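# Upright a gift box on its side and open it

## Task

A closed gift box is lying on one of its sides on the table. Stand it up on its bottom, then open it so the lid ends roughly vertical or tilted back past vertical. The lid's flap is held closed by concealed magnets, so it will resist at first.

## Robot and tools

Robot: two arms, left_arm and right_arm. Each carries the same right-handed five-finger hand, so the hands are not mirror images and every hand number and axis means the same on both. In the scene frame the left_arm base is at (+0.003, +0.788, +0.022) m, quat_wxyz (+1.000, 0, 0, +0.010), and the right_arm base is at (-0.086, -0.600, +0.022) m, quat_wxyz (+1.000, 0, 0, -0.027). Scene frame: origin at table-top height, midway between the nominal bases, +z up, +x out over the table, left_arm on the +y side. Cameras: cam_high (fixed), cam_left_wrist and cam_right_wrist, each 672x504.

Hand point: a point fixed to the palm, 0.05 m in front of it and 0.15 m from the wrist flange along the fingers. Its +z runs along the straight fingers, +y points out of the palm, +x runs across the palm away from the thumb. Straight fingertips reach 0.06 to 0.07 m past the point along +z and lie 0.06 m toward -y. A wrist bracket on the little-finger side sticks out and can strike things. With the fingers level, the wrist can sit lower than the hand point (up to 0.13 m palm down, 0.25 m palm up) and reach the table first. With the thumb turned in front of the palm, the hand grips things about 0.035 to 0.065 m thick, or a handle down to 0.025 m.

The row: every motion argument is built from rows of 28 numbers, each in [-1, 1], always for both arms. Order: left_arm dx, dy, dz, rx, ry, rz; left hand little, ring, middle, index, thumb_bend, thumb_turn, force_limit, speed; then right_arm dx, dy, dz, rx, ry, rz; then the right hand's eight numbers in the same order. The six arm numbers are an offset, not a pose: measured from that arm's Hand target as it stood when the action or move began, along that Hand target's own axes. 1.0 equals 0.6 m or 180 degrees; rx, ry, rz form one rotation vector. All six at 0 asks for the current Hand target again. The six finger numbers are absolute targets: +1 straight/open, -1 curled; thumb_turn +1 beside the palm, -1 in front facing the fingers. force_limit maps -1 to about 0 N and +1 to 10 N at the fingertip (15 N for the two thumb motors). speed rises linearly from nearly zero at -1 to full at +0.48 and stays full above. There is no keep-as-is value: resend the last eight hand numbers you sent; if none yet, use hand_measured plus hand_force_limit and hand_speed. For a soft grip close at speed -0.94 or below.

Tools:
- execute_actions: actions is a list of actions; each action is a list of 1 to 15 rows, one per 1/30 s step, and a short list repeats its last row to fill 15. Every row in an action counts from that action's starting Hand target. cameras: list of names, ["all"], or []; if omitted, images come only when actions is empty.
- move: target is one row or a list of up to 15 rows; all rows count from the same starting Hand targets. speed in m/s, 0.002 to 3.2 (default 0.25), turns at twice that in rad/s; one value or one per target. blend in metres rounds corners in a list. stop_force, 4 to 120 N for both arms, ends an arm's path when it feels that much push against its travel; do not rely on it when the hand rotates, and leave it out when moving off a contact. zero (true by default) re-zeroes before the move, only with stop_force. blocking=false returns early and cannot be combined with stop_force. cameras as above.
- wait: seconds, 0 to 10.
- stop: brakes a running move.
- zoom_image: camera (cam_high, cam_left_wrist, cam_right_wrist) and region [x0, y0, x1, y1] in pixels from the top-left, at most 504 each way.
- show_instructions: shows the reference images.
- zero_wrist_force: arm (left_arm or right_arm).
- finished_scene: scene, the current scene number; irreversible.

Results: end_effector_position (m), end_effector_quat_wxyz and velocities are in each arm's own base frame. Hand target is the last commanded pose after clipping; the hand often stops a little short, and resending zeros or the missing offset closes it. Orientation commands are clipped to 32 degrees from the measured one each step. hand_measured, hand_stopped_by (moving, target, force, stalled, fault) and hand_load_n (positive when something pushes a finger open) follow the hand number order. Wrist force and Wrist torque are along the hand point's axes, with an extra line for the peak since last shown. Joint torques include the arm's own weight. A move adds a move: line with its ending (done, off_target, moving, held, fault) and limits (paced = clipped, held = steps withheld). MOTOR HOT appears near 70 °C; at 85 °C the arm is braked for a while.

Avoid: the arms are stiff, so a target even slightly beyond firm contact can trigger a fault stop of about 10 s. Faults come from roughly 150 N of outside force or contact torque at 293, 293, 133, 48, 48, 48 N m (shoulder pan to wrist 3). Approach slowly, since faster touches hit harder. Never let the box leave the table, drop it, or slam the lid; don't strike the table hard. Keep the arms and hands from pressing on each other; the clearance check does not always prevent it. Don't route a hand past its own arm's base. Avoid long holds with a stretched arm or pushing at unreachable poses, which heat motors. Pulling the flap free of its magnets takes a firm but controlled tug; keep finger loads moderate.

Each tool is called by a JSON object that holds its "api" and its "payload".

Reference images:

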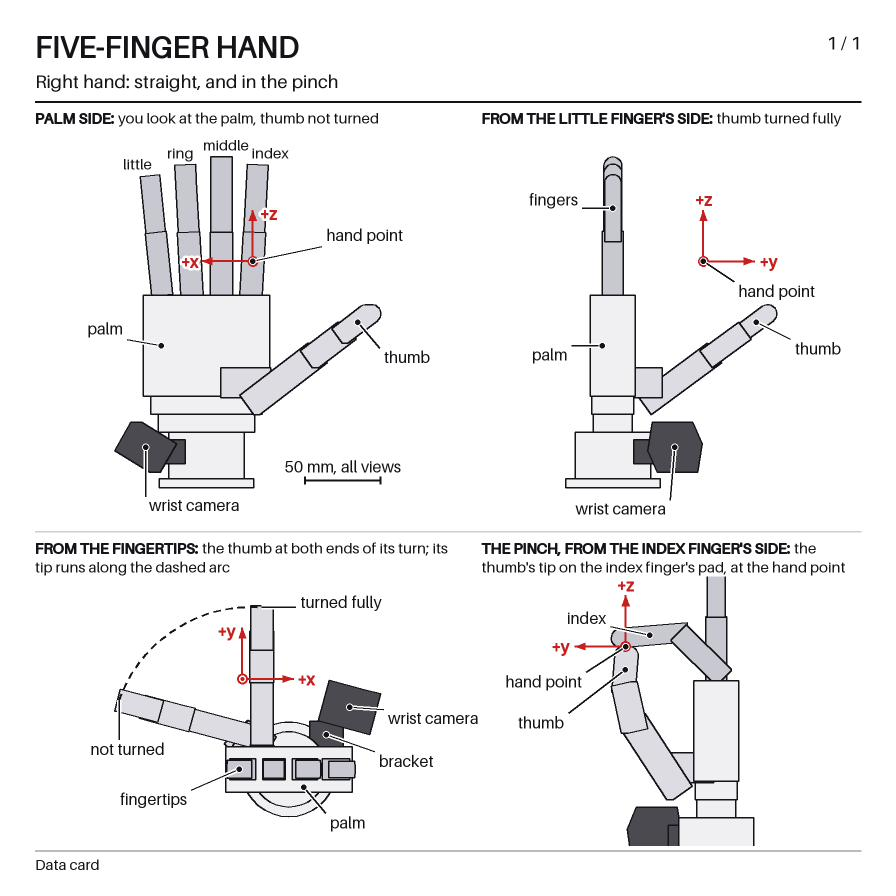

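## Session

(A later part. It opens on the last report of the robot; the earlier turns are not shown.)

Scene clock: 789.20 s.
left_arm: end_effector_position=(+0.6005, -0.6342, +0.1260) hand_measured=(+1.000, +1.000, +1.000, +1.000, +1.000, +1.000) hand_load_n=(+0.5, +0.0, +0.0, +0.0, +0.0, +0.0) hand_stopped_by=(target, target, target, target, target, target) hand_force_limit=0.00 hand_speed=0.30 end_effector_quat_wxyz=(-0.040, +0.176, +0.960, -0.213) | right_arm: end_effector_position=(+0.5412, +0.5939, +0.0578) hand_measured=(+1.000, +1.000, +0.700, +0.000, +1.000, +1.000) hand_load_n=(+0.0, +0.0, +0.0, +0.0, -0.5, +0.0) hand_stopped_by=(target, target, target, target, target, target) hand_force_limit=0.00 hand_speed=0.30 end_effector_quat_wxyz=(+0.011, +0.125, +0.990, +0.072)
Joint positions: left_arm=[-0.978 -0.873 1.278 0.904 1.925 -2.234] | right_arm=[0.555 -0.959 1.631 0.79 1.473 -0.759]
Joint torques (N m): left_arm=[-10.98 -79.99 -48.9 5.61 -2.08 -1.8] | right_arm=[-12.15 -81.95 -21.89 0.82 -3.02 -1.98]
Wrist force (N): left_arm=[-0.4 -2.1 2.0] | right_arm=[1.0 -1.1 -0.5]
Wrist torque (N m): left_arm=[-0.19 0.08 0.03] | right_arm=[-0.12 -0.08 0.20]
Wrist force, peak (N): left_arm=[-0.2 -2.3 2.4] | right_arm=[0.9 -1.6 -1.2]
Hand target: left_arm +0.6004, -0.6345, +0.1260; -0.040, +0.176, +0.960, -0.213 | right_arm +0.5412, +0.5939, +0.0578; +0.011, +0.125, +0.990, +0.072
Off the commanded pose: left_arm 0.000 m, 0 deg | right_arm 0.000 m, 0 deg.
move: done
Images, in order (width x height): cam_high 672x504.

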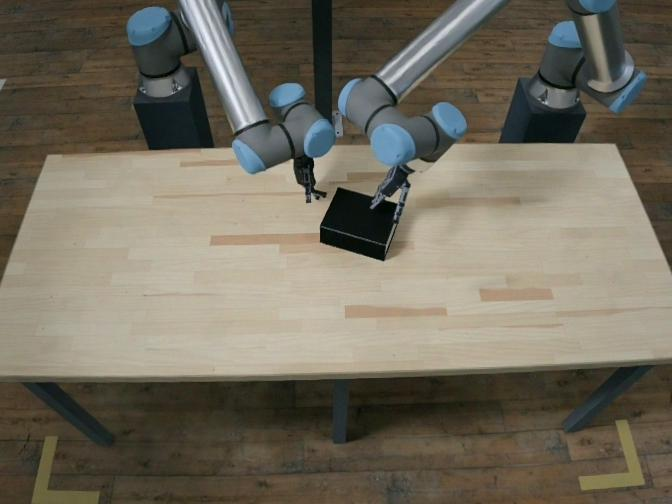

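{"api": "move", "payload": {"target": [0,0.042,0.09,0,0,0,1,1,1,1,1,1,0,0.3,0,0,0,0,0,0.014,1,1,0.7,0,1,1,0,0.3], "speed": 0.02, "stop_force": 25, "cameras": ["cam_right_wrist"]}}

Scene clock: 798.17 s.
left_arm: end_effector_position=(+0.6003, -0.6345, +0.0946) hand_measured=(+1.000, +1.000, +1.000, +1.000, +1.000, +1.000) hand_load_n=(+0.0, +0.0, +1.0, +0.0, +0.0, +0.0) hand_stopped_by=(target, target, target, target, target, target) hand_force_limit=0.00 hand_speed=0.30 end_effector_quat_wxyz=(-0.040, +0.176, +0.960, -0.213) | right_arm: end_effector_position=(+0.5412, +0.5939, +0.0578) hand_measured=(+1.000, +1.000, +0.700, +0.000, +1.000, +1.000) hand_load_n=(+0.0, +0.0, +0.0, +0.0, +0.0, +0.0) hand_stopped_by=(target, target, target, target, target, target) hand_force_limit=0.00 hand_speed=0.30 end_effector_quat_wxyz=(+0.009, +0.146, +0.987, +0.072)
Joint positions: left_arm=[-0.979 -0.851 1.299 0.861 1.924 -2.235] | right_arm=[0.56 -0.959 1.631 0.79 1.473 -0.711]
Joint torques (N m): left_arm=[-9.53 -94.07 -39.14 3.52 -2.16 -1.75] | right_arm=[16.19 -82.49 -28.27 0.7 2.8 2.03]
Wrist force (N): left_arm=[1.7 -8.0 -22.8] | right_arm=[1.2 -1.4 -0.9]
Wrist torque (N m): left_arm=[1.71 0.81 0.01] | right_arm=[-0.14 -0.11 -0.10]
Wrist force, peak (N): left_arm=[2.7 -11.3 -34.6] | right_arm=[1.7 -1.6 -0.9]
Hand target: left_arm +0.6003, -0.6345, +0.0946; -0.040, +0.176, +0.960, -0.213 (not the last commanded pose) | right_arm +0.5412, +0.5939, +0.0578; +0.009, +0.146, +0.987, +0.072
Off the commanded pose: left_arm 0.028 m, 0 deg | right_arm 0.000 m, 0 deg.
move: contact (left_arm)
Images, in order (width x height): cam_right_wrist 672x504.

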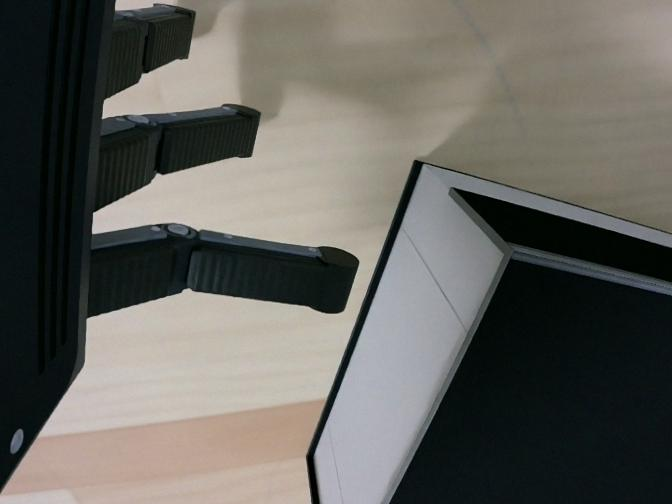

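{"api": "move", "payload": {"target": [0,0.0006,0.0012,0,0,0,1,1,1,1,1,1,0,0.3,0,0.09,0.0125,0,0,0,1,1,0.7,0,1,1,0,0.3], "speed": 0.01, "stop_force": 4, "cameras": ["cam_right_wrist"]}}

Scene clock: 804.90 s.
left_arm: end_effector_position=(+0.6003, -0.6345, +0.0943) hand_measured=(+1.000, +1.000, +1.000, +1.000, +1.000, +1.000) hand_load_n=(+0.0, +0.0, +1.0, -0.5, +0.0, +0.0) hand_stopped_by=(target, target, target, target, target, target) hand_force_limit=0.00 hand_speed=0.30 end_effector_quat_wxyz=(-0.040, +0.176, +0.960, -0.213) | right_arm: end_effector_position=(+0.5466, +0.6117, +0.0579) hand_measured=(+1.000, +1.000, +0.700, +0.000, +1.000, +1.000) hand_load_n=(+0.0, +0.0, +0.0, +0.0, +0.0, +0.0) hand_stopped_by=(target, target, target, target, target, target) hand_force_limit=0.00 hand_speed=0.30 end_effector_quat_wxyz=(+0.009, +0.146, +0.987, +0.072)
Joint positions: left_arm=[-0.979 -0.85 1.3 0.86 1.924 -2.235] | right_arm=[0.577 -0.937 1.591 0.806 1.475 -0.694]
Joint torques (N m): left_arm=[-1.91 -57.24 -13.59 -0.23 -1.95 -0.56] | right_arm=[-11.51 -85.09 -21.83 0.74 -1.46 -1.91]
Wrist force (N): left_arm=[2.8 -9.2 -27.1] | right_arm=[1.3 -1.4 -1.0]
Wrist torque (N m): left_arm=[2.00 0.81 0.06] | right_arm=[-0.14 -0.12 -0.08]
Wrist force, peak (N): left_arm=[2.6 -9.4 -27.2] | right_arm=[1.6 -1.7 -1.1]
Hand target: left_arm +0.6003, -0.6345, +0.0944; -0.040, +0.176, +0.960, -0.213 (not the last commanded pose) | right_arm +0.5466, +0.6117, +0.0579; +0.009, +0.146, +0.987, +0.072 (not the last commanded pose)
Off the commanded pose: left_arm 0.001 m, 0 deg | right_arm 0.036 m, 0 deg.
move: contact (left_arm), held (right_arm; a check stopped the path); limits=held
pose unreachable (right arm): on one or more control steps of this call, first in action 0 (counted from 0), this arm could not follow its commanded pose, so it was not sent that pose on those steps. It may still have moved: this result reports where it is.
cause: moving toward the commanded pose would bring a part of the arm too close to another arm (a part of this arm just beyond joint 4 (wrist 1) and a part of the left arm just beyond its joint 3 (elbow), 5 mm apart when this arm was first held).
Images, in order (width x height): cam_right_wrist 672x504.

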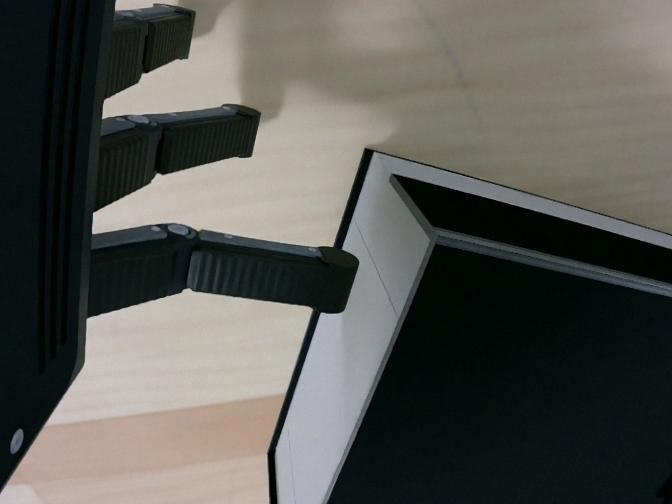

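{"api": "move", "payload": {"target": [[0,-0.014,-0.03,0,0,0,1,1,1,1,1,1,0,0.3,0,-0.01,0,0,0,0,1,1,0.7,0,1,1,0,0.3],[0,0.031,-0.051,0,0,0,1,1,1,1,1,1,0,0.3,0,-0.01,0,0,0,0,1,1,0.7,0,1,1,0,0.3]], "speed": 0.06}}

{"api": "move", "payload": {"target": [0,0.024,0.052,0,0,0,1,1,1,1,1,1,0,0.3,0,0.0,0,0,0,0,1,1,0.7,0,1,1,0,0.3], "speed": 0.015, "stop_force": 32}}

{"api": "move", "payload": {"target": [0,0,0,0,0,0,1,1,1,1,1,1,0,0.3,-0.003,0.09,0.0125,0,0,0,1,1,0.7,0,1,1,0,0.3], "speed": 0.01, "stop_force": 4, "cameras": ["cam_right_wrist"]}}

Scene clock: 812.13 s.
left_arm: end_effector_position=(+0.6108, -0.6070, +0.1142) hand_measured=(+1.000, +1.000, +1.000, +1.000, +1.000, +1.000) hand_load_n=(+0.0, +0.0, -0.5, +0.0, +0.0, +0.0) hand_stopped_by=(target, target, target, target, target, target) hand_force_limit=0.00 hand_speed=0.30 end_effector_quat_wxyz=(-0.040, +0.176, +0.960, -0.213) | right_arm: end_effector_position=(+0.5449, +0.6060, +0.0571) hand_measured=(+1.000, +1.000, +0.700, +0.000, +1.000, +1.000) hand_load_n=(+0.0, -0.5, +0.0, +0.0, +0.0, +0.0) hand_stopped_by=(target, target, target, target, target, target) hand_force_limit=0.00 hand_speed=0.30 end_effector_quat_wxyz=(+0.009, +0.146, +0.987, +0.072)
Joint positions: left_arm=[-0.948 -0.881 1.317 0.884 1.932 -2.203] | right_arm=[0.572 -0.944 1.605 0.8 1.475 -0.699]
Joint torques (N m): left_arm=[10.8 -111.48 -22.86 1.5 3.84 1.24] | right_arm=[-12.02 -84.36 -21.74 0.48 -2.82 -2.01]
Wrist force (N): left_arm=[-0.1 -1.1 1.6] | right_arm=[0.7 -1.5 -1.0]
Wrist torque (N m): left_arm=[-0.01 0.04 -0.26] | right_arm=[-0.15 -0.02 0.16]
Wrist force, peak (N): left_arm=[2.6 -9.6 -27.3] | right_arm=[1.4 -1.8 -1.1]
Hand target: left_arm +0.6109, -0.6067, +0.1142; -0.040, +0.176, +0.960, -0.213 | right_arm +0.5449, +0.6060, +0.0571; +0.009, +0.146, +0.987, +0.072
Off the commanded pose: left_arm 0.000 m, 0 deg | right_arm 0.000 m, 0 deg.
move: done

Scene clock: 814.97 s.
left_arm: end_effector_position=(+0.6109, -0.6068, +0.0941) hand_measured=(+1.000, +1.000, +1.000, +1.000, +1.000, +1.000) hand_load_n=(+0.0, +0.0, +1.0, +0.0, +0.0, +0.0) hand_stopped_by=(target, target, target, target, target, target) hand_force_limit=0.00 hand_speed=0.30 end_effector_quat_wxyz=(-0.040, +0.176, +0.960, -0.213) | right_arm: end_effector_position=(+0.5449, +0.6060, +0.0571) hand_measured=(+1.000, +1.000, +0.700, +0.000, +1.000, +1.000) hand_load_n=(+0.0, +0.0, +0.0, +0.0, +0.0, +0.0) hand_stopped_by=(target, target, target, target, target, target) hand_force_limit=0.00 hand_speed=0.30 end_effector_quat_wxyz=(+0.009, +0.146, +0.987, +0.072)
Joint positions: left_arm=[-0.948 -0.866 1.33 0.856 1.932 -2.203] | right_arm=[0.572 -0.944 1.605 0.8 1.475 -0.699]
Joint torques (N m): left_arm=[-6.96 -86.3 -36.54 2.75 -3.34 0.46] | right_arm=[-11.57 -83.92 -22.39 0.78 -3.17 -1.72]
Wrist force (N): left_arm=[3.0 -8.6 -30.8] | right_arm=[1.1 -1.0 -0.9]
Wrist torque (N m): left_arm=[2.32 0.89 -0.24] | right_arm=[-0.08 -0.09 0.20]
Wrist force, peak (N): left_arm=[3.5 -11.1 -38.9] | right_arm=[1.5 -1.7 -1.2]
Hand target: left_arm +0.6109, -0.6068, +0.0941; -0.040, +0.176, +0.960, -0.213 (not the last commanded pose) | right_arm +0.5449, +0.6060, +0.0571; +0.009, +0.146, +0.987, +0.072
Off the commanded pose: left_arm 0.014 m, 0 deg | right_arm 0.000 m, 0 deg.
move: contact (left_arm)

Scene clock: 817.90 s.
left_arm: end_effector_position=(+0.6109, -0.6068, +0.0941) hand_measured=(+1.000, +1.000, +1.000, +1.000, +1.000, +1.000) hand_load_n=(+0.0, +0.0, +1.0, +0.0, +0.0, +0.0) hand_stopped_by=(target, target, target, target, target, target) hand_force_limit=0.00 hand_speed=0.30 end_effector_quat_wxyz=(-0.040, +0.176, +0.960, -0.213) | right_arm: end_effector_position=(+0.5503, +0.6222, +0.0572) hand_measured=(+1.000, +1.000, +0.700, +0.000, +1.000, +1.000) hand_load_n=(+0.0, +0.0, +0.0, +0.0, +0.0, +0.0) hand_stopped_by=(target, target, target, target, target, target) hand_force_limit=0.00 hand_speed=0.30 end_effector_quat_wxyz=(+0.009, +0.146, +0.987, +0.072)
Joint positions: left_arm=[-0.948 -0.866 1.33 0.856 1.932 -2.203] | right_arm=[0.587 -0.923 1.567 0.816 1.476 -0.684]
Joint torques (N m): left_arm=[-4.53 -85.41 -36.48 2.42 -3.66 0.99] | right_arm=[-10.78 -85.67 -23.63 -0.14 -3.72 -1.92]
Wrist force (N): left_arm=[2.9 -8.3 -30.5] | right_arm=[1.2 -4.8 -2.2]
Wrist torque (N m): left_arm=[2.33 0.90 -0.24] | right_arm=[-0.10 -0.11 -0.09]
Wrist force, peak (N): left_arm=[3.1 -8.5 -30.8] | right_arm=[1.8 -11.7 -4.8]
Hand target: left_arm +0.6109, -0.6068, +0.0941; -0.040, +0.176, +0.960, -0.213 | right_arm +0.5504, +0.6222, +0.0572; +0.009, +0.146, +0.987, +0.072 (not the last commanded pose)
Off the commanded pose: left_arm 0.000 m, 0 deg | right_arm 0.037 m, 0 deg.
move: contact (right_arm)
Images, in order (width x height): cam_right_wrist 672x504.

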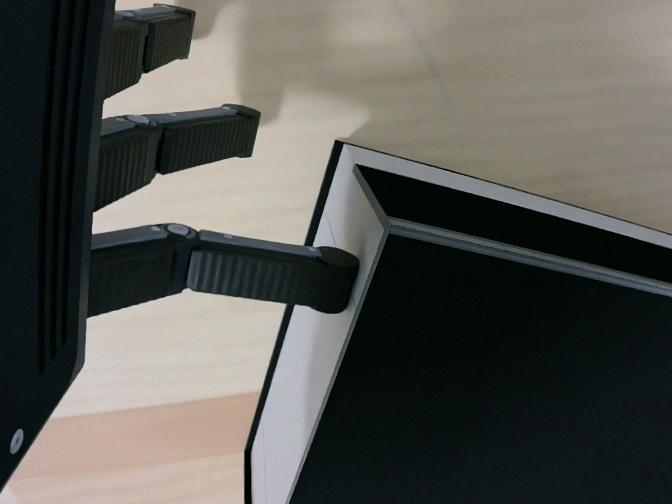

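Pull with the present contact (~3.5 N) held, slight +y.

{"api": "move", "payload": {"target": [0,0,0,0,0,0,1,1,1,1,1,1,0,0.3,0.025,0.0,0.0,0,0,0,1,1,0.7,0,1,1,0,0.3], "speed": 0.02, "cameras": ["cam_right_wrist"]}}

Scene clock: 821.17 s.
left_arm: end_effector_position=(+0.6109, -0.6068, +0.0941) hand_measured=(+1.000, +1.000, +1.000, +1.000, +1.000, +1.000) hand_load_n=(+0.0, +0.0, +1.0, -0.5, +0.0, +0.0) hand_stopped_by=(target, target, target, target, target, target) hand_force_limit=0.00 hand_speed=0.30 end_effector_quat_wxyz=(-0.040, +0.176, +0.960, -0.213) | right_arm: end_effector_position=(+0.5363, +0.6265, +0.0572) hand_measured=(+1.000, +1.000, +0.700, +0.000, +1.000, +1.000) hand_load_n=(+0.0, +0.0, +0.0, +0.0, +0.0, +0.0) hand_stopped_by=(target, target, target, target, target, target) hand_force_limit=0.00 hand_speed=0.30 end_effector_quat_wxyz=(+0.009, +0.146, +0.987, +0.072)
Joint positions: left_arm=[-0.948 -0.866 1.33 0.856 1.932 -2.203] | right_arm=[0.603 -0.932 1.582 0.808 1.478 -0.668]
Joint torques (N m): left_arm=[-1.16 -85.4 -36.87 2.01 -3.52 1.05] | right_arm=[16.85 -84.46 -23.29 0.79 2.51 2.35]
Wrist force (N): left_arm=[3.0 -8.8 -30.1] | right_arm=[1.4 -1.4 -1.0]
Wrist torque (N m): left_arm=[2.24 0.88 -0.25] | right_arm=[-0.14 -0.14 -0.11]
Wrist force, peak (N): left_arm=[3.0 -8.9 -30.8] | right_arm=[1.4 -4.8 -2.2]
Hand target: left_arm +0.6109, -0.6068, +0.0941; -0.040, +0.176, +0.960, -0.213 | right_arm +0.5360, +0.6266, +0.0572; +0.009, +0.146, +0.987, +0.072
Off the commanded pose: left_arm 0.000 m, 0 deg | right_arm 0.000 m, 0 deg.
move: done
Images, in order (width x height): cam_right_wrist 672x504.

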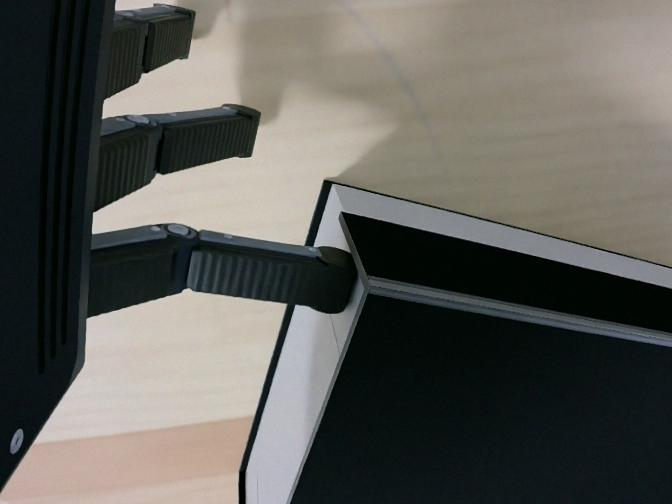

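{"api": "move", "payload": {"target": [[0,0,0,0,0,0,1,1,1,1,1,1,0,0.3,0.0,0.003,0.0004,0,0,0,1,1,0.7,0,1,1,0,0.3],[0,0,0,0,0,0,1,1,1,1,1,1,0,0.3,0.03,0.004,0.0004,0,0,0,1,1,0.7,0,1,1,0,0.3]], "speed": 0.02, "cameras": ["cam_right_wrist"]}}

Scene clock: 826.40 s.
left_arm: end_effector_position=(+0.6109, -0.6068, +0.0941) hand_measured=(+1.000, +1.000, +1.000, +1.000, +1.000, +1.000) hand_load_n=(+0.0, +0.0, +2.0, +0.0, +0.0, -0.5) hand_stopped_by=(target, target, target, target, target, target) hand_force_limit=0.00 hand_speed=0.30 end_effector_quat_wxyz=(-0.040, +0.176, +0.960, -0.213) | right_arm: end_effector_position=(+0.5198, +0.6340, +0.0574) hand_measured=(+1.000, +1.000, +0.700, +0.000, +1.000, +1.000) hand_load_n=(+0.0, +0.0, +0.0, +1.0, +0.0, +0.0) hand_stopped_by=(target, target, target, target, target, target) hand_force_limit=0.00 hand_speed=0.30 end_effector_quat_wxyz=(+0.009, +0.146, +0.987, +0.072) end_effector_velocity=(-0.002, +0.001, +0.000) end_effector_angular_velocity=(+0.001, +0.000, -0.002)
Joint positions: left_arm=[-0.948 -0.866 1.33 0.856 1.932 -2.203] | right_arm=[0.625 -0.939 1.594 0.801 1.481 -0.646]
Joint velocities: left_arm=[within noise] | right_arm=[0.003 -0.002 0.002 -0.001 0 0.005]
Joint torques (N m): left_arm=[-1.34 -81.41 -32.23 1.82 -1.91 0.88] | right_arm=[18.95 -84.22 -22.19 0.36 1.78 1.84]
Wrist force (N): left_arm=[2.0 -14.4 -25.6] | right_arm=[-0.3 -3.5 -0.9]
Wrist torque (N m): left_arm=[2.37 0.68 -0.34] | right_arm=[-0.07 -0.19 -0.09]
Wrist force, peak (N): left_arm=[-2.9 -2.2 -34.7] | right_arm=[5.3 -19.9 -7.9]
Hand target: left_arm +0.6109, -0.6068, +0.0941; -0.040, +0.176, +0.960, -0.213 | right_arm +0.5195, +0.6341, +0.0574; +0.009, +0.146, +0.987, +0.072
Off the commanded pose: left_arm 0.000 m, 0 deg | right_arm 0.000 m, 0 deg.
move: done
Images, in order (width x height): cam_right_wrist 672x504.

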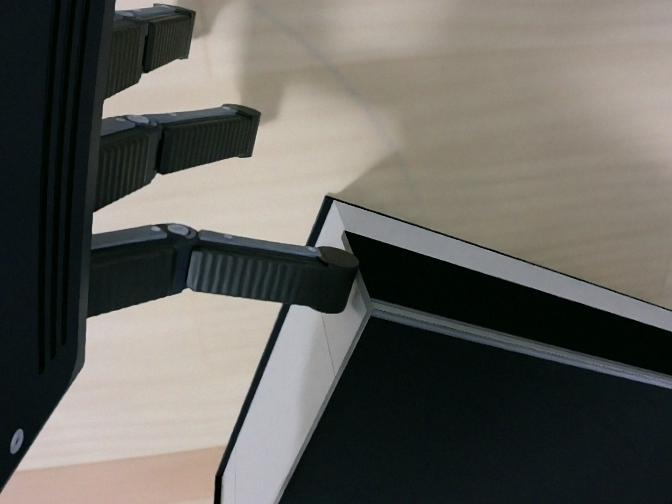

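{"api": "move", "payload": {"target": [[0,0,0,0,0,0,1,1,1,1,1,1,0,0.3,0.0,-0.03,-0.004,0,0,0,1,1,0.7,0,1,1,0,0.3],[0,0,0,0,0,0,1,1,1,1,1,1,0,0.3,-0.03,-0.03,-0.004,0,0,0.06,1,1,0.7,0,1,1,0,0.3]], "speed": 0.06}}

{"api": "move", "payload": {"target": [0,0,0,0,0,0,1,1,1,1,1,1,0,0.3,0,0.09,0.0125,0,0,0,1,1,0.7,0,1,1,0,0.3], "speed": 0.01, "stop_force": 4, "cameras": ["cam_right_wrist"]}}

Scene clock: 835.57 s.
left_arm: end_effector_position=(+0.6109, -0.6068, +0.0941) hand_measured=(+1.000, +1.000, +1.000, +1.000, +1.000, +1.000) hand_load_n=(+0.0, +0.0, +2.0, +0.0, +0.0, -0.5) hand_stopped_by=(target, target, target, target, target, target) hand_force_limit=0.00 hand_speed=0.30 end_effector_quat_wxyz=(-0.040, +0.176, +0.960, -0.213) | right_arm: end_effector_position=(+0.5314, +0.6115, +0.0571) hand_measured=(+1.000, +1.000, +0.700, +0.000, +1.000, +1.000) hand_load_n=(+0.0, +0.0, +0.0, +0.0, +0.0, +0.0) hand_stopped_by=(target, target, target, target, target, target) hand_force_limit=0.00 hand_speed=0.30 end_effector_quat_wxyz=(+0.003, +0.238, +0.968, +0.073)
Joint positions: left_arm=[-0.948 -0.866 1.33 0.856 1.932 -2.203] | right_arm=[0.607 -0.95 1.612 0.795 1.479 -0.475]
Joint torques (N m): left_arm=[-5.75 -62.35 -13.72 1.23 -4.74 0.73] | right_arm=[-11.76 -64.64 -34.1 7.47 0.39 2.02]
Wrist force (N): left_arm=[1.8 -15.0 -25.5] | right_arm=[1.3 -1.2 -0.4]
Wrist torque (N m): left_arm=[2.37 0.72 -0.36] | right_arm=[-0.15 -0.13 -0.11]
Wrist force, peak (N): left_arm=[1.8 -14.4 -26.1] | right_arm=[-0.4 -4.2 -1.2]
Hand target: left_arm +0.6109, -0.6068, +0.0941; -0.040, +0.176, +0.960, -0.213 | right_arm +0.5314, +0.6115, +0.0571; +0.003, +0.239, +0.968, +0.073
Off the commanded pose: left_arm 0.000 m, 0 deg | right_arm 0.000 m, 0 deg.
move: done

Scene clock: 838.57 s.
left_arm: end_effector_position=(+0.6109, -0.6068, +0.0941) hand_measured=(+1.000, +1.000, +1.000, +1.000, +1.000, +1.000) hand_load_n=(+0.0, +0.0, +2.0, +0.0, +0.0, +0.0) hand_stopped_by=(target, target, target, target, target, target) hand_force_limit=0.00 hand_speed=0.30 end_effector_quat_wxyz=(-0.040, +0.176, +0.960, -0.213) | right_arm: end_effector_position=(+0.5396, +0.6271, +0.0572) hand_measured=(+1.000, +1.000, +0.700, +0.000, +1.000, +1.000) hand_load_n=(+0.0, +0.0, +0.0, +0.0, +0.0, +0.0) hand_stopped_by=(target, target, target, target, target, target) hand_force_limit=0.00 hand_speed=0.30 end_effector_quat_wxyz=(+0.003, +0.239, +0.968, +0.073)
Joint positions: left_arm=[-0.948 -0.866 1.33 0.856 1.932 -2.203] | right_arm=[0.619 -0.927 1.571 0.813 1.48 -0.463]
Joint torques (N m): left_arm=[-6.22 -55.47 -8.56 1.12 -4.65 0.66] | right_arm=[-12.59 -85.05 -22.79 0.77 -0.41 -1.98]
Wrist force (N): left_arm=[1.4 -14.7 -25.6] | right_arm=[1.4 -1.4 -0.5]
Wrist torque (N m): left_arm=[2.44 0.78 -0.38] | right_arm=[-0.17 -0.14 -0.11]
Wrist force, peak (N): left_arm=[1.7 -15.3 -25.6] | right_arm=[1.8 -2.3 -0.2]
Hand target: left_arm +0.6109, -0.6068, +0.0941; -0.040, +0.176, +0.960, -0.213 | right_arm +0.5396, +0.6271, +0.0572; +0.003, +0.239, +0.968, +0.073 (not the last commanded pose)
Off the commanded pose: left_arm 0.000 m, 0 deg | right_arm 0.037 m, 0 deg.
move: held (right_arm; a check stopped the path); limits=held
pose unreachable (right arm): on one or more control steps of this call, first in action 0 (counted from 0), this arm could not follow its commanded pose, so it was not sent that pose on those steps. It may still have moved: this result reports where it is.
cause: moving toward the commanded pose would bring a part of the arm too close to another arm (a part of this arm just beyond joint 4 (wrist 1) and a part of the left arm just beyond its joint 3 (elbow), at the place that arm is still heading or pushing toward).
Images, in order (width x height): cam_right_wrist 672x504.

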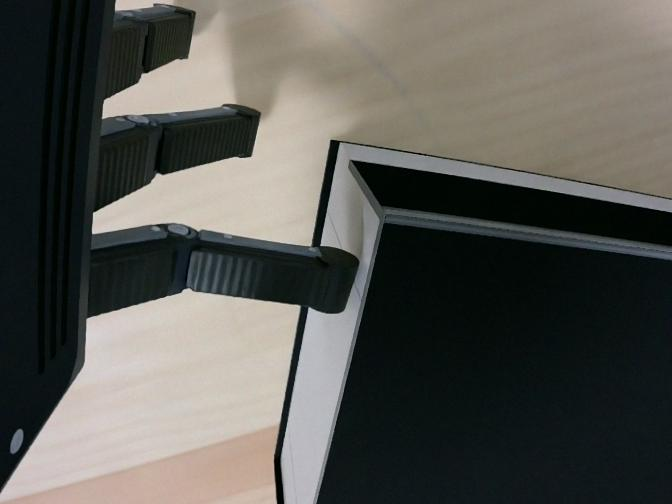

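{"api": "move", "payload": {"target": [0,0,0,0,0,0,1,1,1,1,1,1,0,0.3,0.01,0.009,0.001,0,0,0,1,1,0.7,0,1,1,0,0.3], "speed": 0.01, "stop_force": 4, "cameras": ["cam_right_wrist"]}}

Scene clock: 842.13 s.
left_arm: end_effector_position=(+0.6109, -0.6068, +0.0941) hand_measured=(+1.000, +1.000, +1.000, +1.000, +1.000, +1.000) hand_load_n=(+0.0, +0.0, +1.5, +0.0, +0.0, +0.0) hand_stopped_by=(target, target, target, target, target, target) hand_force_limit=0.00 hand_speed=0.30 end_effector_quat_wxyz=(-0.040, +0.176, +0.960, -0.213) | right_arm: end_effector_position=(+0.5391, +0.6284, +0.0573) hand_measured=(+1.000, +1.000, +0.700, +0.000, +1.000, +1.000) hand_load_n=(+0.0, +0.0, +0.0, +1.0, +0.0, +0.0) hand_stopped_by=(target, target, target, target, target, target) hand_force_limit=0.00 hand_speed=0.30 end_effector_quat_wxyz=(+0.003, +0.239, +0.968, +0.073)
Joint positions: left_arm=[-0.948 -0.866 1.33 0.856 1.932 -2.203] | right_arm=[0.621 -0.926 1.569 0.813 1.48 -0.462]
Joint torques (N m): left_arm=[-5.56 -53.93 -8.74 0.91 -4.76 0.54] | right_arm=[-11.4 -86.41 -23.77 0.02 -3.22 -1.88]
Wrist force (N): left_arm=[0.8 -11.9 -27.8] | right_arm=[1.6 -3.5 -1.2]
Wrist torque (N m): left_arm=[2.34 0.71 -0.35] | right_arm=[-0.09 -0.14 -0.08]
Wrist force, peak (N): left_arm=[0.8 -11.9 -27.8] | right_arm=[-1.1 -6.1 -1.9]
Hand target: left_arm +0.6109, -0.6068, +0.0941; -0.040, +0.176, +0.960, -0.213 | right_arm +0.5391, +0.6284, +0.0573; +0.003, +0.239, +0.968, +0.073 (not the last commanded pose)
Off the commanded pose: left_arm 0.000 m, 0 deg | right_arm 0.007 m, 0 deg.
move: contact (right_arm); limits=held
pose unreachable (right arm): on one or more control steps of this call, first in action 0 (counted from 0), this arm could not follow its commanded pose, so it was not sent that pose on those steps. It may still have moved: this result reports where it is.
cause: moving toward the commanded pose would bring a part of the arm too close to another arm (a part of this arm just beyond joint 4 (wrist 1) and a part of the left arm just beyond its joint 3 (elbow), at the place that arm is still heading or pushing toward).
Images, in order (width x height): cam_right_wrist 672x504.

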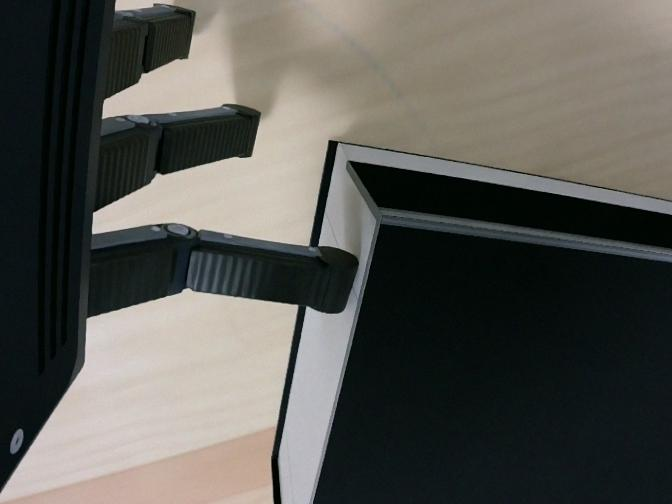

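{"api": "move", "payload": {"target": [0,0,0,0,0,0,1,1,1,1,1,1,0,0.3,0.04,-0.003,0.0,0,0,0,1,1,0.7,0,1,1,0,0.3], "speed": 0.02, "cameras": ["cam_right_wrist"]}}

Scene clock: 846.93 s.
left_arm: end_effector_position=(+0.6109, -0.6068, +0.0941) hand_measured=(+1.000, +1.000, +1.000, +1.000, +1.000, +1.000) hand_load_n=(+0.0, +0.0, +2.0, +0.0, +0.0, +0.0) hand_stopped_by=(target, target, target, target, target, target) hand_force_limit=0.00 hand_speed=0.30 end_effector_quat_wxyz=(-0.040, +0.176, +0.960, -0.213) | right_arm: end_effector_position=(+0.5174, +0.6378, +0.0578) hand_measured=(+1.000, +1.000, +0.700, +0.000, +1.000, +1.000) hand_load_n=(+0.0, +0.0, +0.0, -0.5, +0.0, +0.0) hand_stopped_by=(target, target, target, target, target, target) hand_force_limit=0.00 hand_speed=0.30 end_effector_quat_wxyz=(+0.003, +0.239, +0.968, +0.073)
Joint positions: left_arm=[-0.948 -0.866 1.33 0.856 1.932 -2.203] | right_arm=[0.65 -0.936 1.585 0.804 1.483 -0.433]
Joint torques (N m): left_arm=[-6.7 -52.51 -8.59 0.75 -5.01 0.55] | right_arm=[18.36 -84.66 -20.26 2.04 1.97 1.78]
Wrist force (N): left_arm=[2.0 -14.8 -25.4] | right_arm=[-2.2 1.5 0.3]
Wrist torque (N m): left_arm=[2.36 0.78 -0.35] | right_arm=[-0.19 -0.24 -0.06]
Wrist force, peak (N): left_arm=[0.4 -12.1 -27.8] | right_arm=[2.0 -4.1 -0.9]
Hand target: left_arm +0.6109, -0.6068, +0.0941; -0.040, +0.176, +0.960, -0.213 | right_arm +0.5170, +0.6379, +0.0578; +0.003, +0.239, +0.968, +0.073
Off the commanded pose: left_arm 0.000 m, 0 deg | right_arm 0.000 m, 0 deg.
move: done
Images, in order (width x height): cam_right_wrist 672x504.

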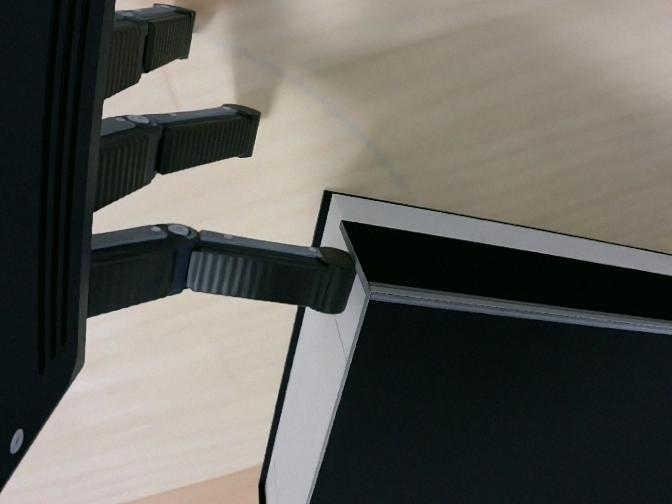

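{"api": "move", "payload": {"target": [0,0,0,0,0,0,1,1,1,1,1,1,0,0.3,0.02,0,0.0,0,0,0,1,1,0.7,0,1,1,0,0.3], "speed": 0.015, "cameras": ["cam_right_wrist"]}}

Scene clock: 850.20 s.
left_arm: end_effector_position=(+0.6109, -0.6068, +0.0941) hand_measured=(+1.000, +1.000, +1.000, +1.000, +1.000, +1.000) hand_load_n=(+0.0, +0.0, +1.5, +0.0, +0.0, +0.0) hand_stopped_by=(target, target, target, target, target, target) hand_force_limit=0.00 hand_speed=0.30 end_effector_quat_wxyz=(-0.040, +0.176, +0.960, -0.213) | right_arm: end_effector_position=(+0.5067, +0.6433, +0.0581) hand_measured=(+1.000, +1.000, +0.700, +0.000, +1.000, +1.000) hand_load_n=(+0.0, +0.0, +0.0, +1.5, +0.0, +0.0) hand_stopped_by=(target, target, target, target, target, target) hand_force_limit=0.00 hand_speed=0.30 end_effector_quat_wxyz=(+0.003, +0.239, +0.968, +0.073)
Joint positions: left_arm=[-0.948 -0.866 1.33 0.856 1.932 -2.203] | right_arm=[0.665 -0.94 1.591 0.801 1.485 -0.417]
Joint torques (N m): left_arm=[-4.44 -52.53 -8.97 0.32 -4.7 0.33] | right_arm=[17.52 -86.11 -22.68 0.12 1.96 2.05]
Wrist force (N): left_arm=[1.5 -13.8 -26.6] | right_arm=[-0.5 -3.7 -1.1]
Wrist torque (N m): left_arm=[2.36 0.76 -0.36] | right_arm=[-0.05 -0.16 -0.08]
Wrist force, peak (N): left_arm=[1.7 -13.5 -26.9] | right_arm=[-1.2 -4.2 -0.7]
Hand target: left_arm +0.6109, -0.6068, +0.0941; -0.040, +0.176, +0.960, -0.213 | right_arm +0.5064, +0.6435, +0.0581; +0.003, +0.239, +0.968, +0.073
Off the commanded pose: left_arm 0.000 m, 0 deg | right_arm 0.000 m, 0 deg.
move: done
Images, in order (width x height): cam_right_wrist 672x504.

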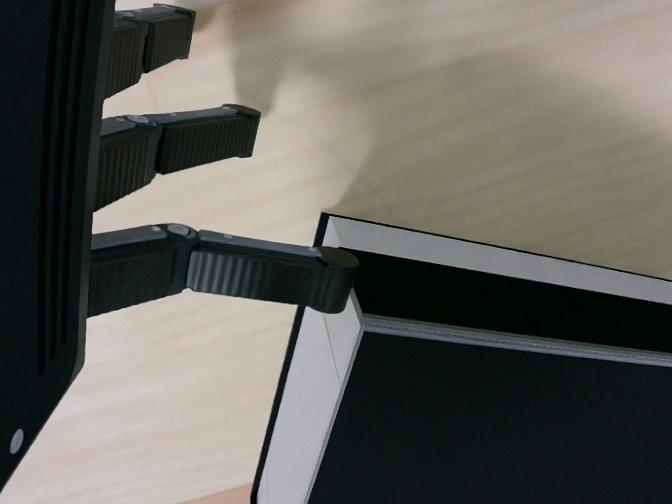

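{"api": "move", "payload": {"target": [[0,0,0,0,0,0,1,1,1,1,1,1,0,0.3,0.0,-0.04,-0.004,0,0,0,0.3,0.3,0.3,0,1,1,0,0.3],[0,0,0,0,0,0,1,1,1,1,1,1,0,0.3,-0.042,-0.036,0.0217,0,0,0,0.3,0.3,0.3,0,1,1,0,0.3]], "speed": 0.06}}

{"api": "move", "payload": {"target": [0,0,0,0,0,0,1,1,1,1,1,1,0,0.3,0.01,0.05,0.007,0,0,0,0.3,0.3,0.3,0,1,1,0,0.3], "speed": 0.01, "stop_force": 4, "cameras": ["cam_right_wrist"]}}

Scene clock: 858.23 s.
left_arm: end_effector_position=(+0.6109, -0.6068, +0.0941) hand_measured=(+1.000, +1.000, +1.000, +1.000, +1.000, +1.000) hand_load_n=(+0.0, +0.0, +2.0, +0.0, +0.0, +0.0) hand_stopped_by=(target, target, target, target, target, target) hand_force_limit=0.00 hand_speed=0.30 end_effector_quat_wxyz=(-0.040, +0.176, +0.960, -0.213) | right_arm: end_effector_position=(+0.5190, +0.6148, +0.0416) hand_measured=(+0.300, +0.300, +0.300, +0.000, +1.000, +1.000) hand_load_n=(+0.0, +0.0, +0.0, +0.0, +0.0, +0.0) hand_stopped_by=(target, target, target, target, target, target) hand_force_limit=0.00 hand_speed=0.30 end_effector_quat_wxyz=(+0.003, +0.239, +0.968, +0.073)
Joint positions: left_arm=[-0.948 -0.866 1.33 0.856 1.932 -2.203] | right_arm=[0.622 -0.941 1.632 0.766 1.48 -0.461]
Joint torques (N m): left_arm=[-5.27 -53.14 -8.69 0.36 -4.8 0.18] | right_arm=[-13.95 -62.69 -34.14 0.42 -2.93 -1.9]
Wrist force (N): left_arm=[2.0 -14.4 -25.4] | right_arm=[1.5 -1.5 -0.6]
Wrist torque (N m): left_arm=[2.33 0.71 -0.35] | right_arm=[-0.16 -0.17 0.23]
Wrist force, peak (N): left_arm=[1.7 -13.8 -26.7] | right_arm=[-0.3 -4.1 -1.7]
Hand target: left_arm +0.6109, -0.6068, +0.0941; -0.040, +0.176, +0.960, -0.213 | right_arm +0.5193, +0.6147, +0.0414; +0.003, +0.239, +0.968, +0.073
Off the commanded pose: left_arm 0.000 m, 0 deg | right_arm 0.000 m, 0 deg.
move: done

Scene clock: 861.73 s.
left_arm: end_effector_position=(+0.6109, -0.6068, +0.0941) hand_measured=(+1.000, +1.000, +1.000, +1.000, +1.000, +1.000) hand_load_n=(+0.0, +0.0, +1.5, +0.0, +0.0, +0.0) hand_stopped_by=(target, target, target, target, target, target) hand_force_limit=0.00 hand_speed=0.30 end_effector_quat_wxyz=(-0.040, +0.176, +0.960, -0.213) | right_arm: end_effector_position=(+0.5257, +0.6367, +0.0416) hand_measured=(+0.300, +0.300, +0.300, +0.000, +1.000, +1.000) hand_load_n=(+0.0, +0.0, +0.0, +0.0, +0.0, +0.0) hand_stopped_by=(target, target, target, target, target, target) hand_force_limit=0.00 hand_speed=0.30 end_effector_quat_wxyz=(+0.003, +0.239, +0.968, +0.073)
Joint positions: left_arm=[-0.948 -0.866 1.33 0.856 1.932 -2.203] | right_arm=[0.641 -0.914 1.581 0.787 1.482 -0.441]
Joint torques (N m): left_arm=[-4.39 -54.37 -9.31 0.24 -4.64 0.46] | right_arm=[-11.96 -86.64 -22.57 0.25 -2.92 -1.8]
Wrist force (N): left_arm=[1.1 -12.7 -26.9] | right_arm=[1.7 -2.5 -0.7]
Wrist torque (N m): left_arm=[2.34 0.69 -0.36] | right_arm=[-0.14 -0.12 -0.10]
Wrist force, peak (N): left_arm=[0.7 -12.6 -27.2] | right_arm=[1.9 -8.4 -3.3]
Hand target: left_arm +0.6109, -0.6068, +0.0941; -0.040, +0.176, +0.960, -0.213 | right_arm +0.5257, +0.6367, +0.0416; +0.003, +0.239, +0.968, +0.073 (not the last commanded pose)
Off the commanded pose: left_arm 0.000 m, 0 deg | right_arm 0.008 m, 0 deg.
move: contact (right_arm)
Images, in order (width x height): cam_right_wrist 672x504.

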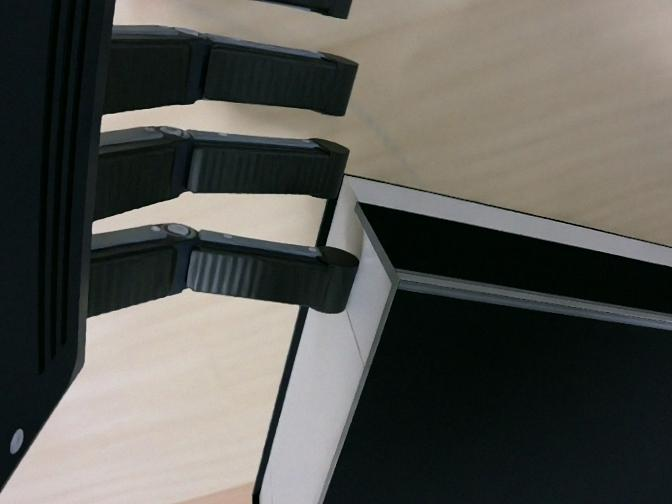

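{"api": "move", "payload": {"target": [[0,0,0,0,0,0,1,1,1,1,1,1,0,0.3,0.015,-0.001,0.0,0,0,0,0.3,0.3,0.3,0,1,1,0,0.3],[0,0,0,0,0,0,1,1,1,1,1,1,0,0.3,0.045,-0.001,0.0,0,0,0,0.3,0.3,0.3,0,1,1,0,0.3]], "speed": 0.015, "cameras": ["cam_right_wrist"]}}

Scene clock: 867.93 s.
left_arm: end_effector_position=(+0.6109, -0.6068, +0.0941) hand_measured=(+1.000, +1.000, +1.000, +1.000, +1.000, +1.000) hand_load_n=(+0.0, +0.0, +1.5, +0.0, +0.0, +0.0) hand_stopped_by=(target, target, target, target, target, target) hand_force_limit=0.00 hand_speed=0.30 end_effector_quat_wxyz=(-0.040, +0.176, +0.960, -0.213) | right_arm: end_effector_position=(+0.5018, +0.6485, +0.0423) hand_measured=(+0.300, +0.300, +0.300, +0.000, +1.000, +1.000) hand_load_n=(+0.0, +0.0, +0.0, +0.0, +0.0, +0.0) hand_stopped_by=(target, target, target, target, target, target) hand_force_limit=0.00 hand_speed=0.30 end_effector_quat_wxyz=(+0.003, +0.239, +0.968, +0.073)
Joint positions: left_arm=[-0.948 -0.866 1.33 0.856 1.932 -2.203] | right_arm=[0.676 -0.922 1.594 0.78 1.486 -0.407]
Joint torques (N m): left_arm=[-4.89 -53.44 -9.63 0.16 -4.65 0.23] | right_arm=[16.84 -85.26 -21.78 0.76 2.48 2.4]
Wrist force (N): left_arm=[1.3 -12.2 -25.5] | right_arm=[1.1 -1.1 -0.5]
Wrist torque (N m): left_arm=[2.27 0.66 -0.34] | right_arm=[-0.11 -0.16 -0.08]
Wrist force, peak (N): left_arm=[0.8 -13.3 -27.2] | right_arm=[2.6 -2.6 -0.8]
Hand target: left_arm +0.6109, -0.6068, +0.0941; -0.040, +0.176, +0.960, -0.213 | right_arm +0.5015, +0.6486, +0.0423; +0.003, +0.239, +0.968, +0.073
Off the commanded pose: left_arm 0.000 m, 0 deg | right_arm 0.000 m, 0 deg.
move: done
Images, in order (width x height): cam_right_wrist 672x504.

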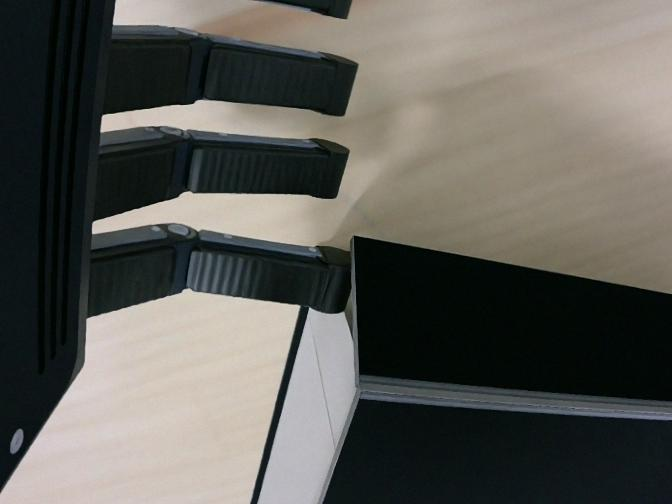

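{"api": "move", "payload": {"target": [[0,-0.042,-0.09,0,0,0,1,1,1,1,1,1,0,0.3,0,0,0,0,0,0,0.3,0.3,0.3,0,1,1,0,0.3],[0,0.15,-0.24,0,0,0,1,1,1,1,1,1,0,0.3,0,0,0,0,0,0,0.3,0.3,0.3,0,1,1,0,0.3]], "speed": 0.15}}

{"api": "move", "payload": {"target": [[0,0,0,0,0,0,1,1,1,1,1,1,0,0.3,-0.012,-0.003,0,0,0,0,0.3,0.3,0.3,0,1,1,0,0.3],[0,0,0,0,0,0,1,1,1,1,1,1,0,0.3,-0.014,0.055,0.007,0,0,0,0.3,0.3,0.3,0,1,1,0,0.3]], "speed": 0.03, "stop_force": 8, "cameras": ["cam_right_wrist","cam_high"]}}

Scene clock: 874.77 s.
left_arm: end_effector_position=(+0.6615, -0.4739, +0.1864) hand_measured=(+1.000, +1.000, +1.000, +1.000, +1.000, +1.000) hand_load_n=(+0.0, +0.0, +0.0, +0.0, +0.0, +0.0) hand_stopped_by=(target, target, target, target, target, target) hand_force_limit=0.00 hand_speed=0.30 end_effector_quat_wxyz=(-0.040, +0.176, +0.960, -0.213) | right_arm: end_effector_position=(+0.5015, +0.6486, +0.0423) hand_measured=(+0.300, +0.300, +0.300, +0.000, +1.000, +1.000) hand_load_n=(+0.0, +0.0, +0.0, +0.0, -0.5, +0.0) hand_stopped_by=(target, target, target, target, target, target) hand_force_limit=0.00 hand_speed=0.30 end_effector_quat_wxyz=(+0.003, +0.239, +0.968, +0.073)
Joint positions: left_arm=[-0.786 -0.984 1.369 0.999 1.967 -2.033] | right_arm=[0.676 -0.922 1.594 0.78 1.486 -0.406]
Joint torques (N m): left_arm=[13.76 -106.91 -22.54 5.3 3.86 2] | right_arm=[13.62 -86.23 -22.23 0.55 2.55 2.14]
Wrist force (N): left_arm=[0.6 -0.1 1.8] | right_arm=[1.2 -1.0 -0.6]
Wrist torque (N m): left_arm=[0.14 -0.07 -0.17] | right_arm=[-0.10 -0.09 -0.10]
Wrist force, peak (N): left_arm=[1.3 -12.5 -25.9] | right_arm=[2.1 -1.3 -0.8]
Hand target: left_arm +0.6616, -0.4737, +0.1865; -0.040, +0.176, +0.960, -0.213 | right_arm +0.5015, +0.6486, +0.0423; +0.003, +0.239, +0.968, +0.073
Off the commanded pose: left_arm 0.000 m, 0 deg | right_arm 0.000 m, 0 deg.
move: done

Scene clock: 877.37 s.
left_arm: end_effector_position=(+0.6616, -0.4737, +0.1865) hand_measured=(+1.000, +1.000, +1.000, +1.000, +1.000, +1.000) hand_load_n=(+0.0, +0.0, +0.0, +0.0, +0.0, +0.0) hand_stopped_by=(target, target, target, target, target, target) hand_force_limit=0.00 hand_speed=0.30 end_effector_quat_wxyz=(-0.040, +0.176, +0.960, -0.213) | right_arm: end_effector_position=(+0.5244, +0.6742, +0.0426) hand_measured=(+0.300, +0.300, +0.300, +0.000, +1.000, +1.000) hand_load_n=(+0.0, +0.0, +0.0, +0.5, +0.0, +0.0) hand_stopped_by=(target, target, target, target, target, target) hand_force_limit=0.00 hand_speed=0.30 end_effector_quat_wxyz=(+0.003, +0.239, +0.968, +0.073)
Joint positions: left_arm=[-0.786 -0.984 1.369 0.999 1.967 -2.033] | right_arm=[0.684 -0.877 1.51 0.818 1.487 -0.399]
Joint torques (N m): left_arm=[13.05 -107.94 -22.8 5.74 3.84 1.79] | right_arm=[15.49 -70.78 -35.6 7.34 2.66 1.99]
Wrist force (N): left_arm=[0.9 -0.3 2.2] | right_arm=[1.2 -1.6 0.1]
Wrist torque (N m): left_arm=[0.08 -0.13 -0.16] | right_arm=[-0.13 -0.06 -0.11]
Wrist force, peak (N): left_arm=[0.8 -0.3 2.4] | right_arm=[2.1 -2.2 0.5]
Hand target: left_arm +0.6616, -0.4737, +0.1865; -0.040, +0.176, +0.960, -0.213 | right_arm +0.5244, +0.6742, +0.0426; +0.003, +0.239, +0.968, +0.073
Off the commanded pose: left_arm 0.000 m, 0 deg | right_arm 0.000 m, 0 deg.
move: done
Images, in order (width x height): cam_high 672x504, cam_right_wrist 672x504.

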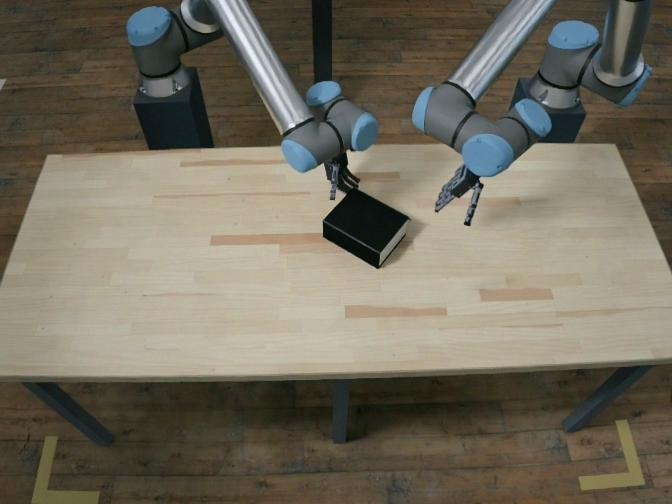

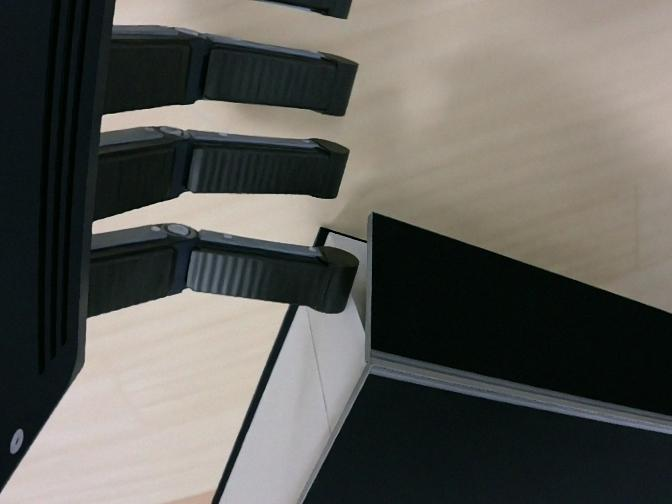

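{"api": "move", "payload": {"target": [[0,0,0,0,0,0,1,1,1,1,1,1,0,0.3,0.012,-0.006,0,0,0,0,0.3,0.3,0.3,0,1,1,0,0.3],[0,0,0,0,0,0,1,1,1,1,1,1,0,0.3,0.005,0.05,0.007,0,0,0,0.3,0.3,0.3,0,1,1,0,0.3]], "speed": 0.03, "stop_force": 8, "cameras": ["cam_right_wrist"]}}

Scene clock: 887.77 s.
left_arm: end_effector_position=(+0.6616, -0.4737, +0.1865) hand_measured=(+1.000, +1.000, +1.000, +1.000, +1.000, +1.000) hand_load_n=(+0.0, +0.0, +0.0, +0.0, +0.0, +0.0) hand_stopped_by=(target, target, target, target, target, target) hand_force_limit=0.00 hand_speed=0.30 end_effector_quat_wxyz=(-0.040, +0.176, +0.960, -0.213) | right_arm: end_effector_position=(+0.5357, +0.7025, +0.0428) hand_measured=(+0.300, +0.300, +0.300, +0.000, +1.000, +1.000) hand_load_n=(+0.0, +0.0, +0.0, +0.5, +0.0, +0.0) hand_stopped_by=(target, target, target, target, target, target) hand_force_limit=0.00 hand_speed=0.30 end_effector_quat_wxyz=(+0.003, +0.239, +0.968, +0.073)
Joint positions: left_arm=[-0.786 -0.984 1.369 0.999 1.967 -2.033] | right_arm=[0.703 -0.837 1.435 0.851 1.49 -0.379]
Joint torques (N m): left_arm=[12.05 -109.55 -23.03 5.78 3.78 1.69] | right_arm=[17.12 -73.76 -36.46 7.18 2.65 1.97]
Wrist force (N): left_arm=[0.6 -0.2 1.8] | right_arm=[2.1 -2.0 0.0]
Wrist torque (N m): left_arm=[0.11 -0.08 -0.17] | right_arm=[-0.21 -0.17 -0.06]
Wrist force, peak (N): left_arm=[1.0 -0.9 2.2] | right_arm=[1.8 -2.3 0.2]
Hand target: left_arm +0.6616, -0.4737, +0.1865; -0.040, +0.176, +0.960, -0.213 | right_arm +0.5357, +0.7025, +0.0428; +0.003, +0.239, +0.968, +0.073
Off the commanded pose: left_arm 0.000 m, 0 deg | right_arm 0.000 m, 0 deg.
move: done
Images, in order (width x height): cam_right_wrist 672x504.

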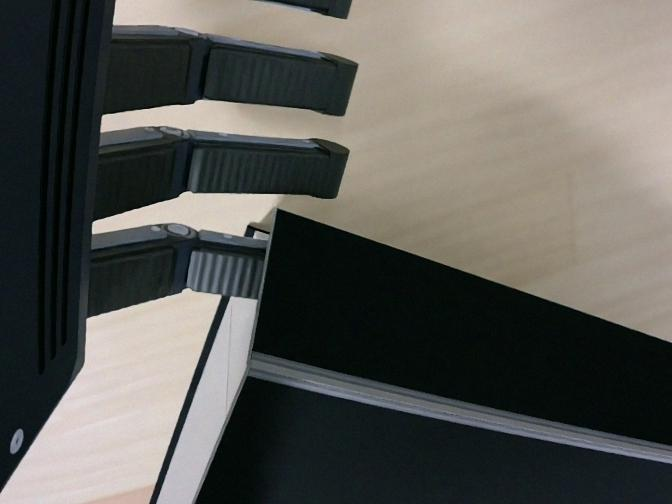

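{"api": "move", "payload": {"target": [[0,0,0,0,0,0,1,1,1,1,1,1,0,0.3,0,0.007,-0.0495,0,0,0,0.3,0.3,0.3,0,1,1,0,0.3],[0,0,0,0,0,0,1,1,1,1,1,1,0,0.3,0,0.007,-0.0495,0,0,0,1,1,1,0,1,1,0,0.3],[0,0,0,0,0,0,1,1,1,1,1,1,0,0.3,-0.015,0.016,-0.113,0,0,0,1,1,1,0,1,1,0,0.3]], "speed": 0.06, "cameras": ["cam_high","cam_right_wrist"]}}

{"api": "zoom_image", "payload": {"camera": "cam_high", "region": [280, 130, 460, 285]}}

Scene clock: 899.50 s.
left_arm: end_effector_position=(+0.6616, -0.4737, +0.1865) hand_measured=(+1.000, +1.000, +1.000, +1.000, +1.000, +1.000) hand_load_n=(+0.0, +0.0, +0.0, +0.0, +0.0, +0.0) hand_stopped_by=(target, target, target, target, target, target) hand_force_limit=0.00 hand_speed=0.30 end_effector_quat_wxyz=(-0.040, +0.176, +0.960, -0.213) | right_arm: end_effector_position=(+0.5454, +0.6972, +0.1108) hand_measured=(+1.000, +1.000, +1.000, +0.000, +1.000, +1.000) hand_load_n=(+0.0, +0.0, +0.0, +0.5, +0.0, +0.5) hand_stopped_by=(target, target, target, target, target, target) hand_force_limit=0.00 hand_speed=0.30 end_effector_quat_wxyz=(+0.003, +0.239, +0.968, +0.073)
Joint positions: left_arm=[-0.786 -0.984 1.369 0.999 1.967 -2.033] | right_arm=[0.69 -0.893 1.398 0.946 1.488 -0.393]
Joint torques (N m): left_arm=[12.12 -108.1 -23.02 5.72 3.7 1.28] | right_arm=[-12.06 -90.64 -38.52 6.92 -3.25 -1.77]
Wrist force (N): left_arm=[1.2 -0.1 2.1] | right_arm=[1.3 -1.2 -0.2]
Wrist torque (N m): left_arm=[0.12 -0.18 -0.13] | right_arm=[-0.09 -0.12 0.21]
Wrist force, peak (N): left_arm=[0.8 -0.2 2.4] | right_arm=[2.1 -2.3 -0.2]
Hand target: left_arm +0.6616, -0.4737, +0.1865; -0.040, +0.176, +0.960, -0.213 | right_arm +0.5454, +0.6972, +0.1110; +0.003, +0.239, +0.968, +0.073
Off the commanded pose: left_arm 0.000 m, 0 deg | right_arm 0.000 m, 0 deg.
move: done
Images, in order (width x height): cam_high 672x504, cam_right_wrist 672x504.

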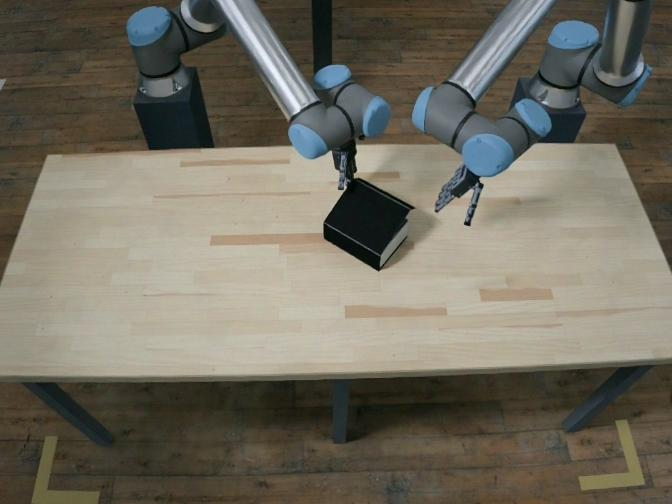

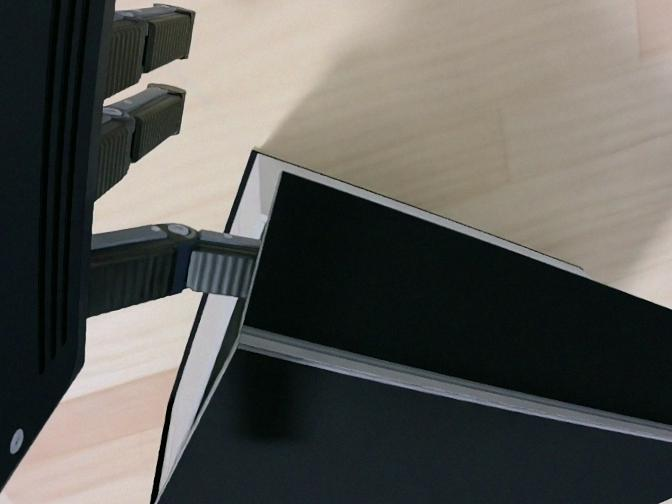

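Scaled by 2.800.

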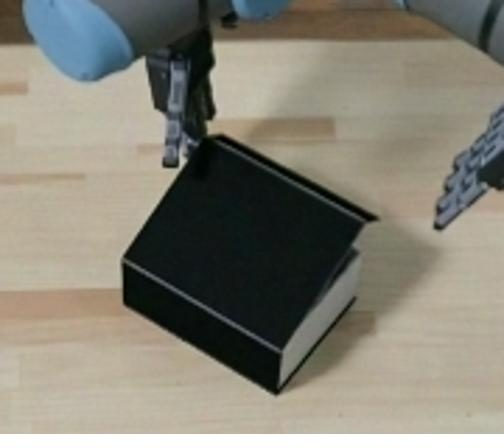

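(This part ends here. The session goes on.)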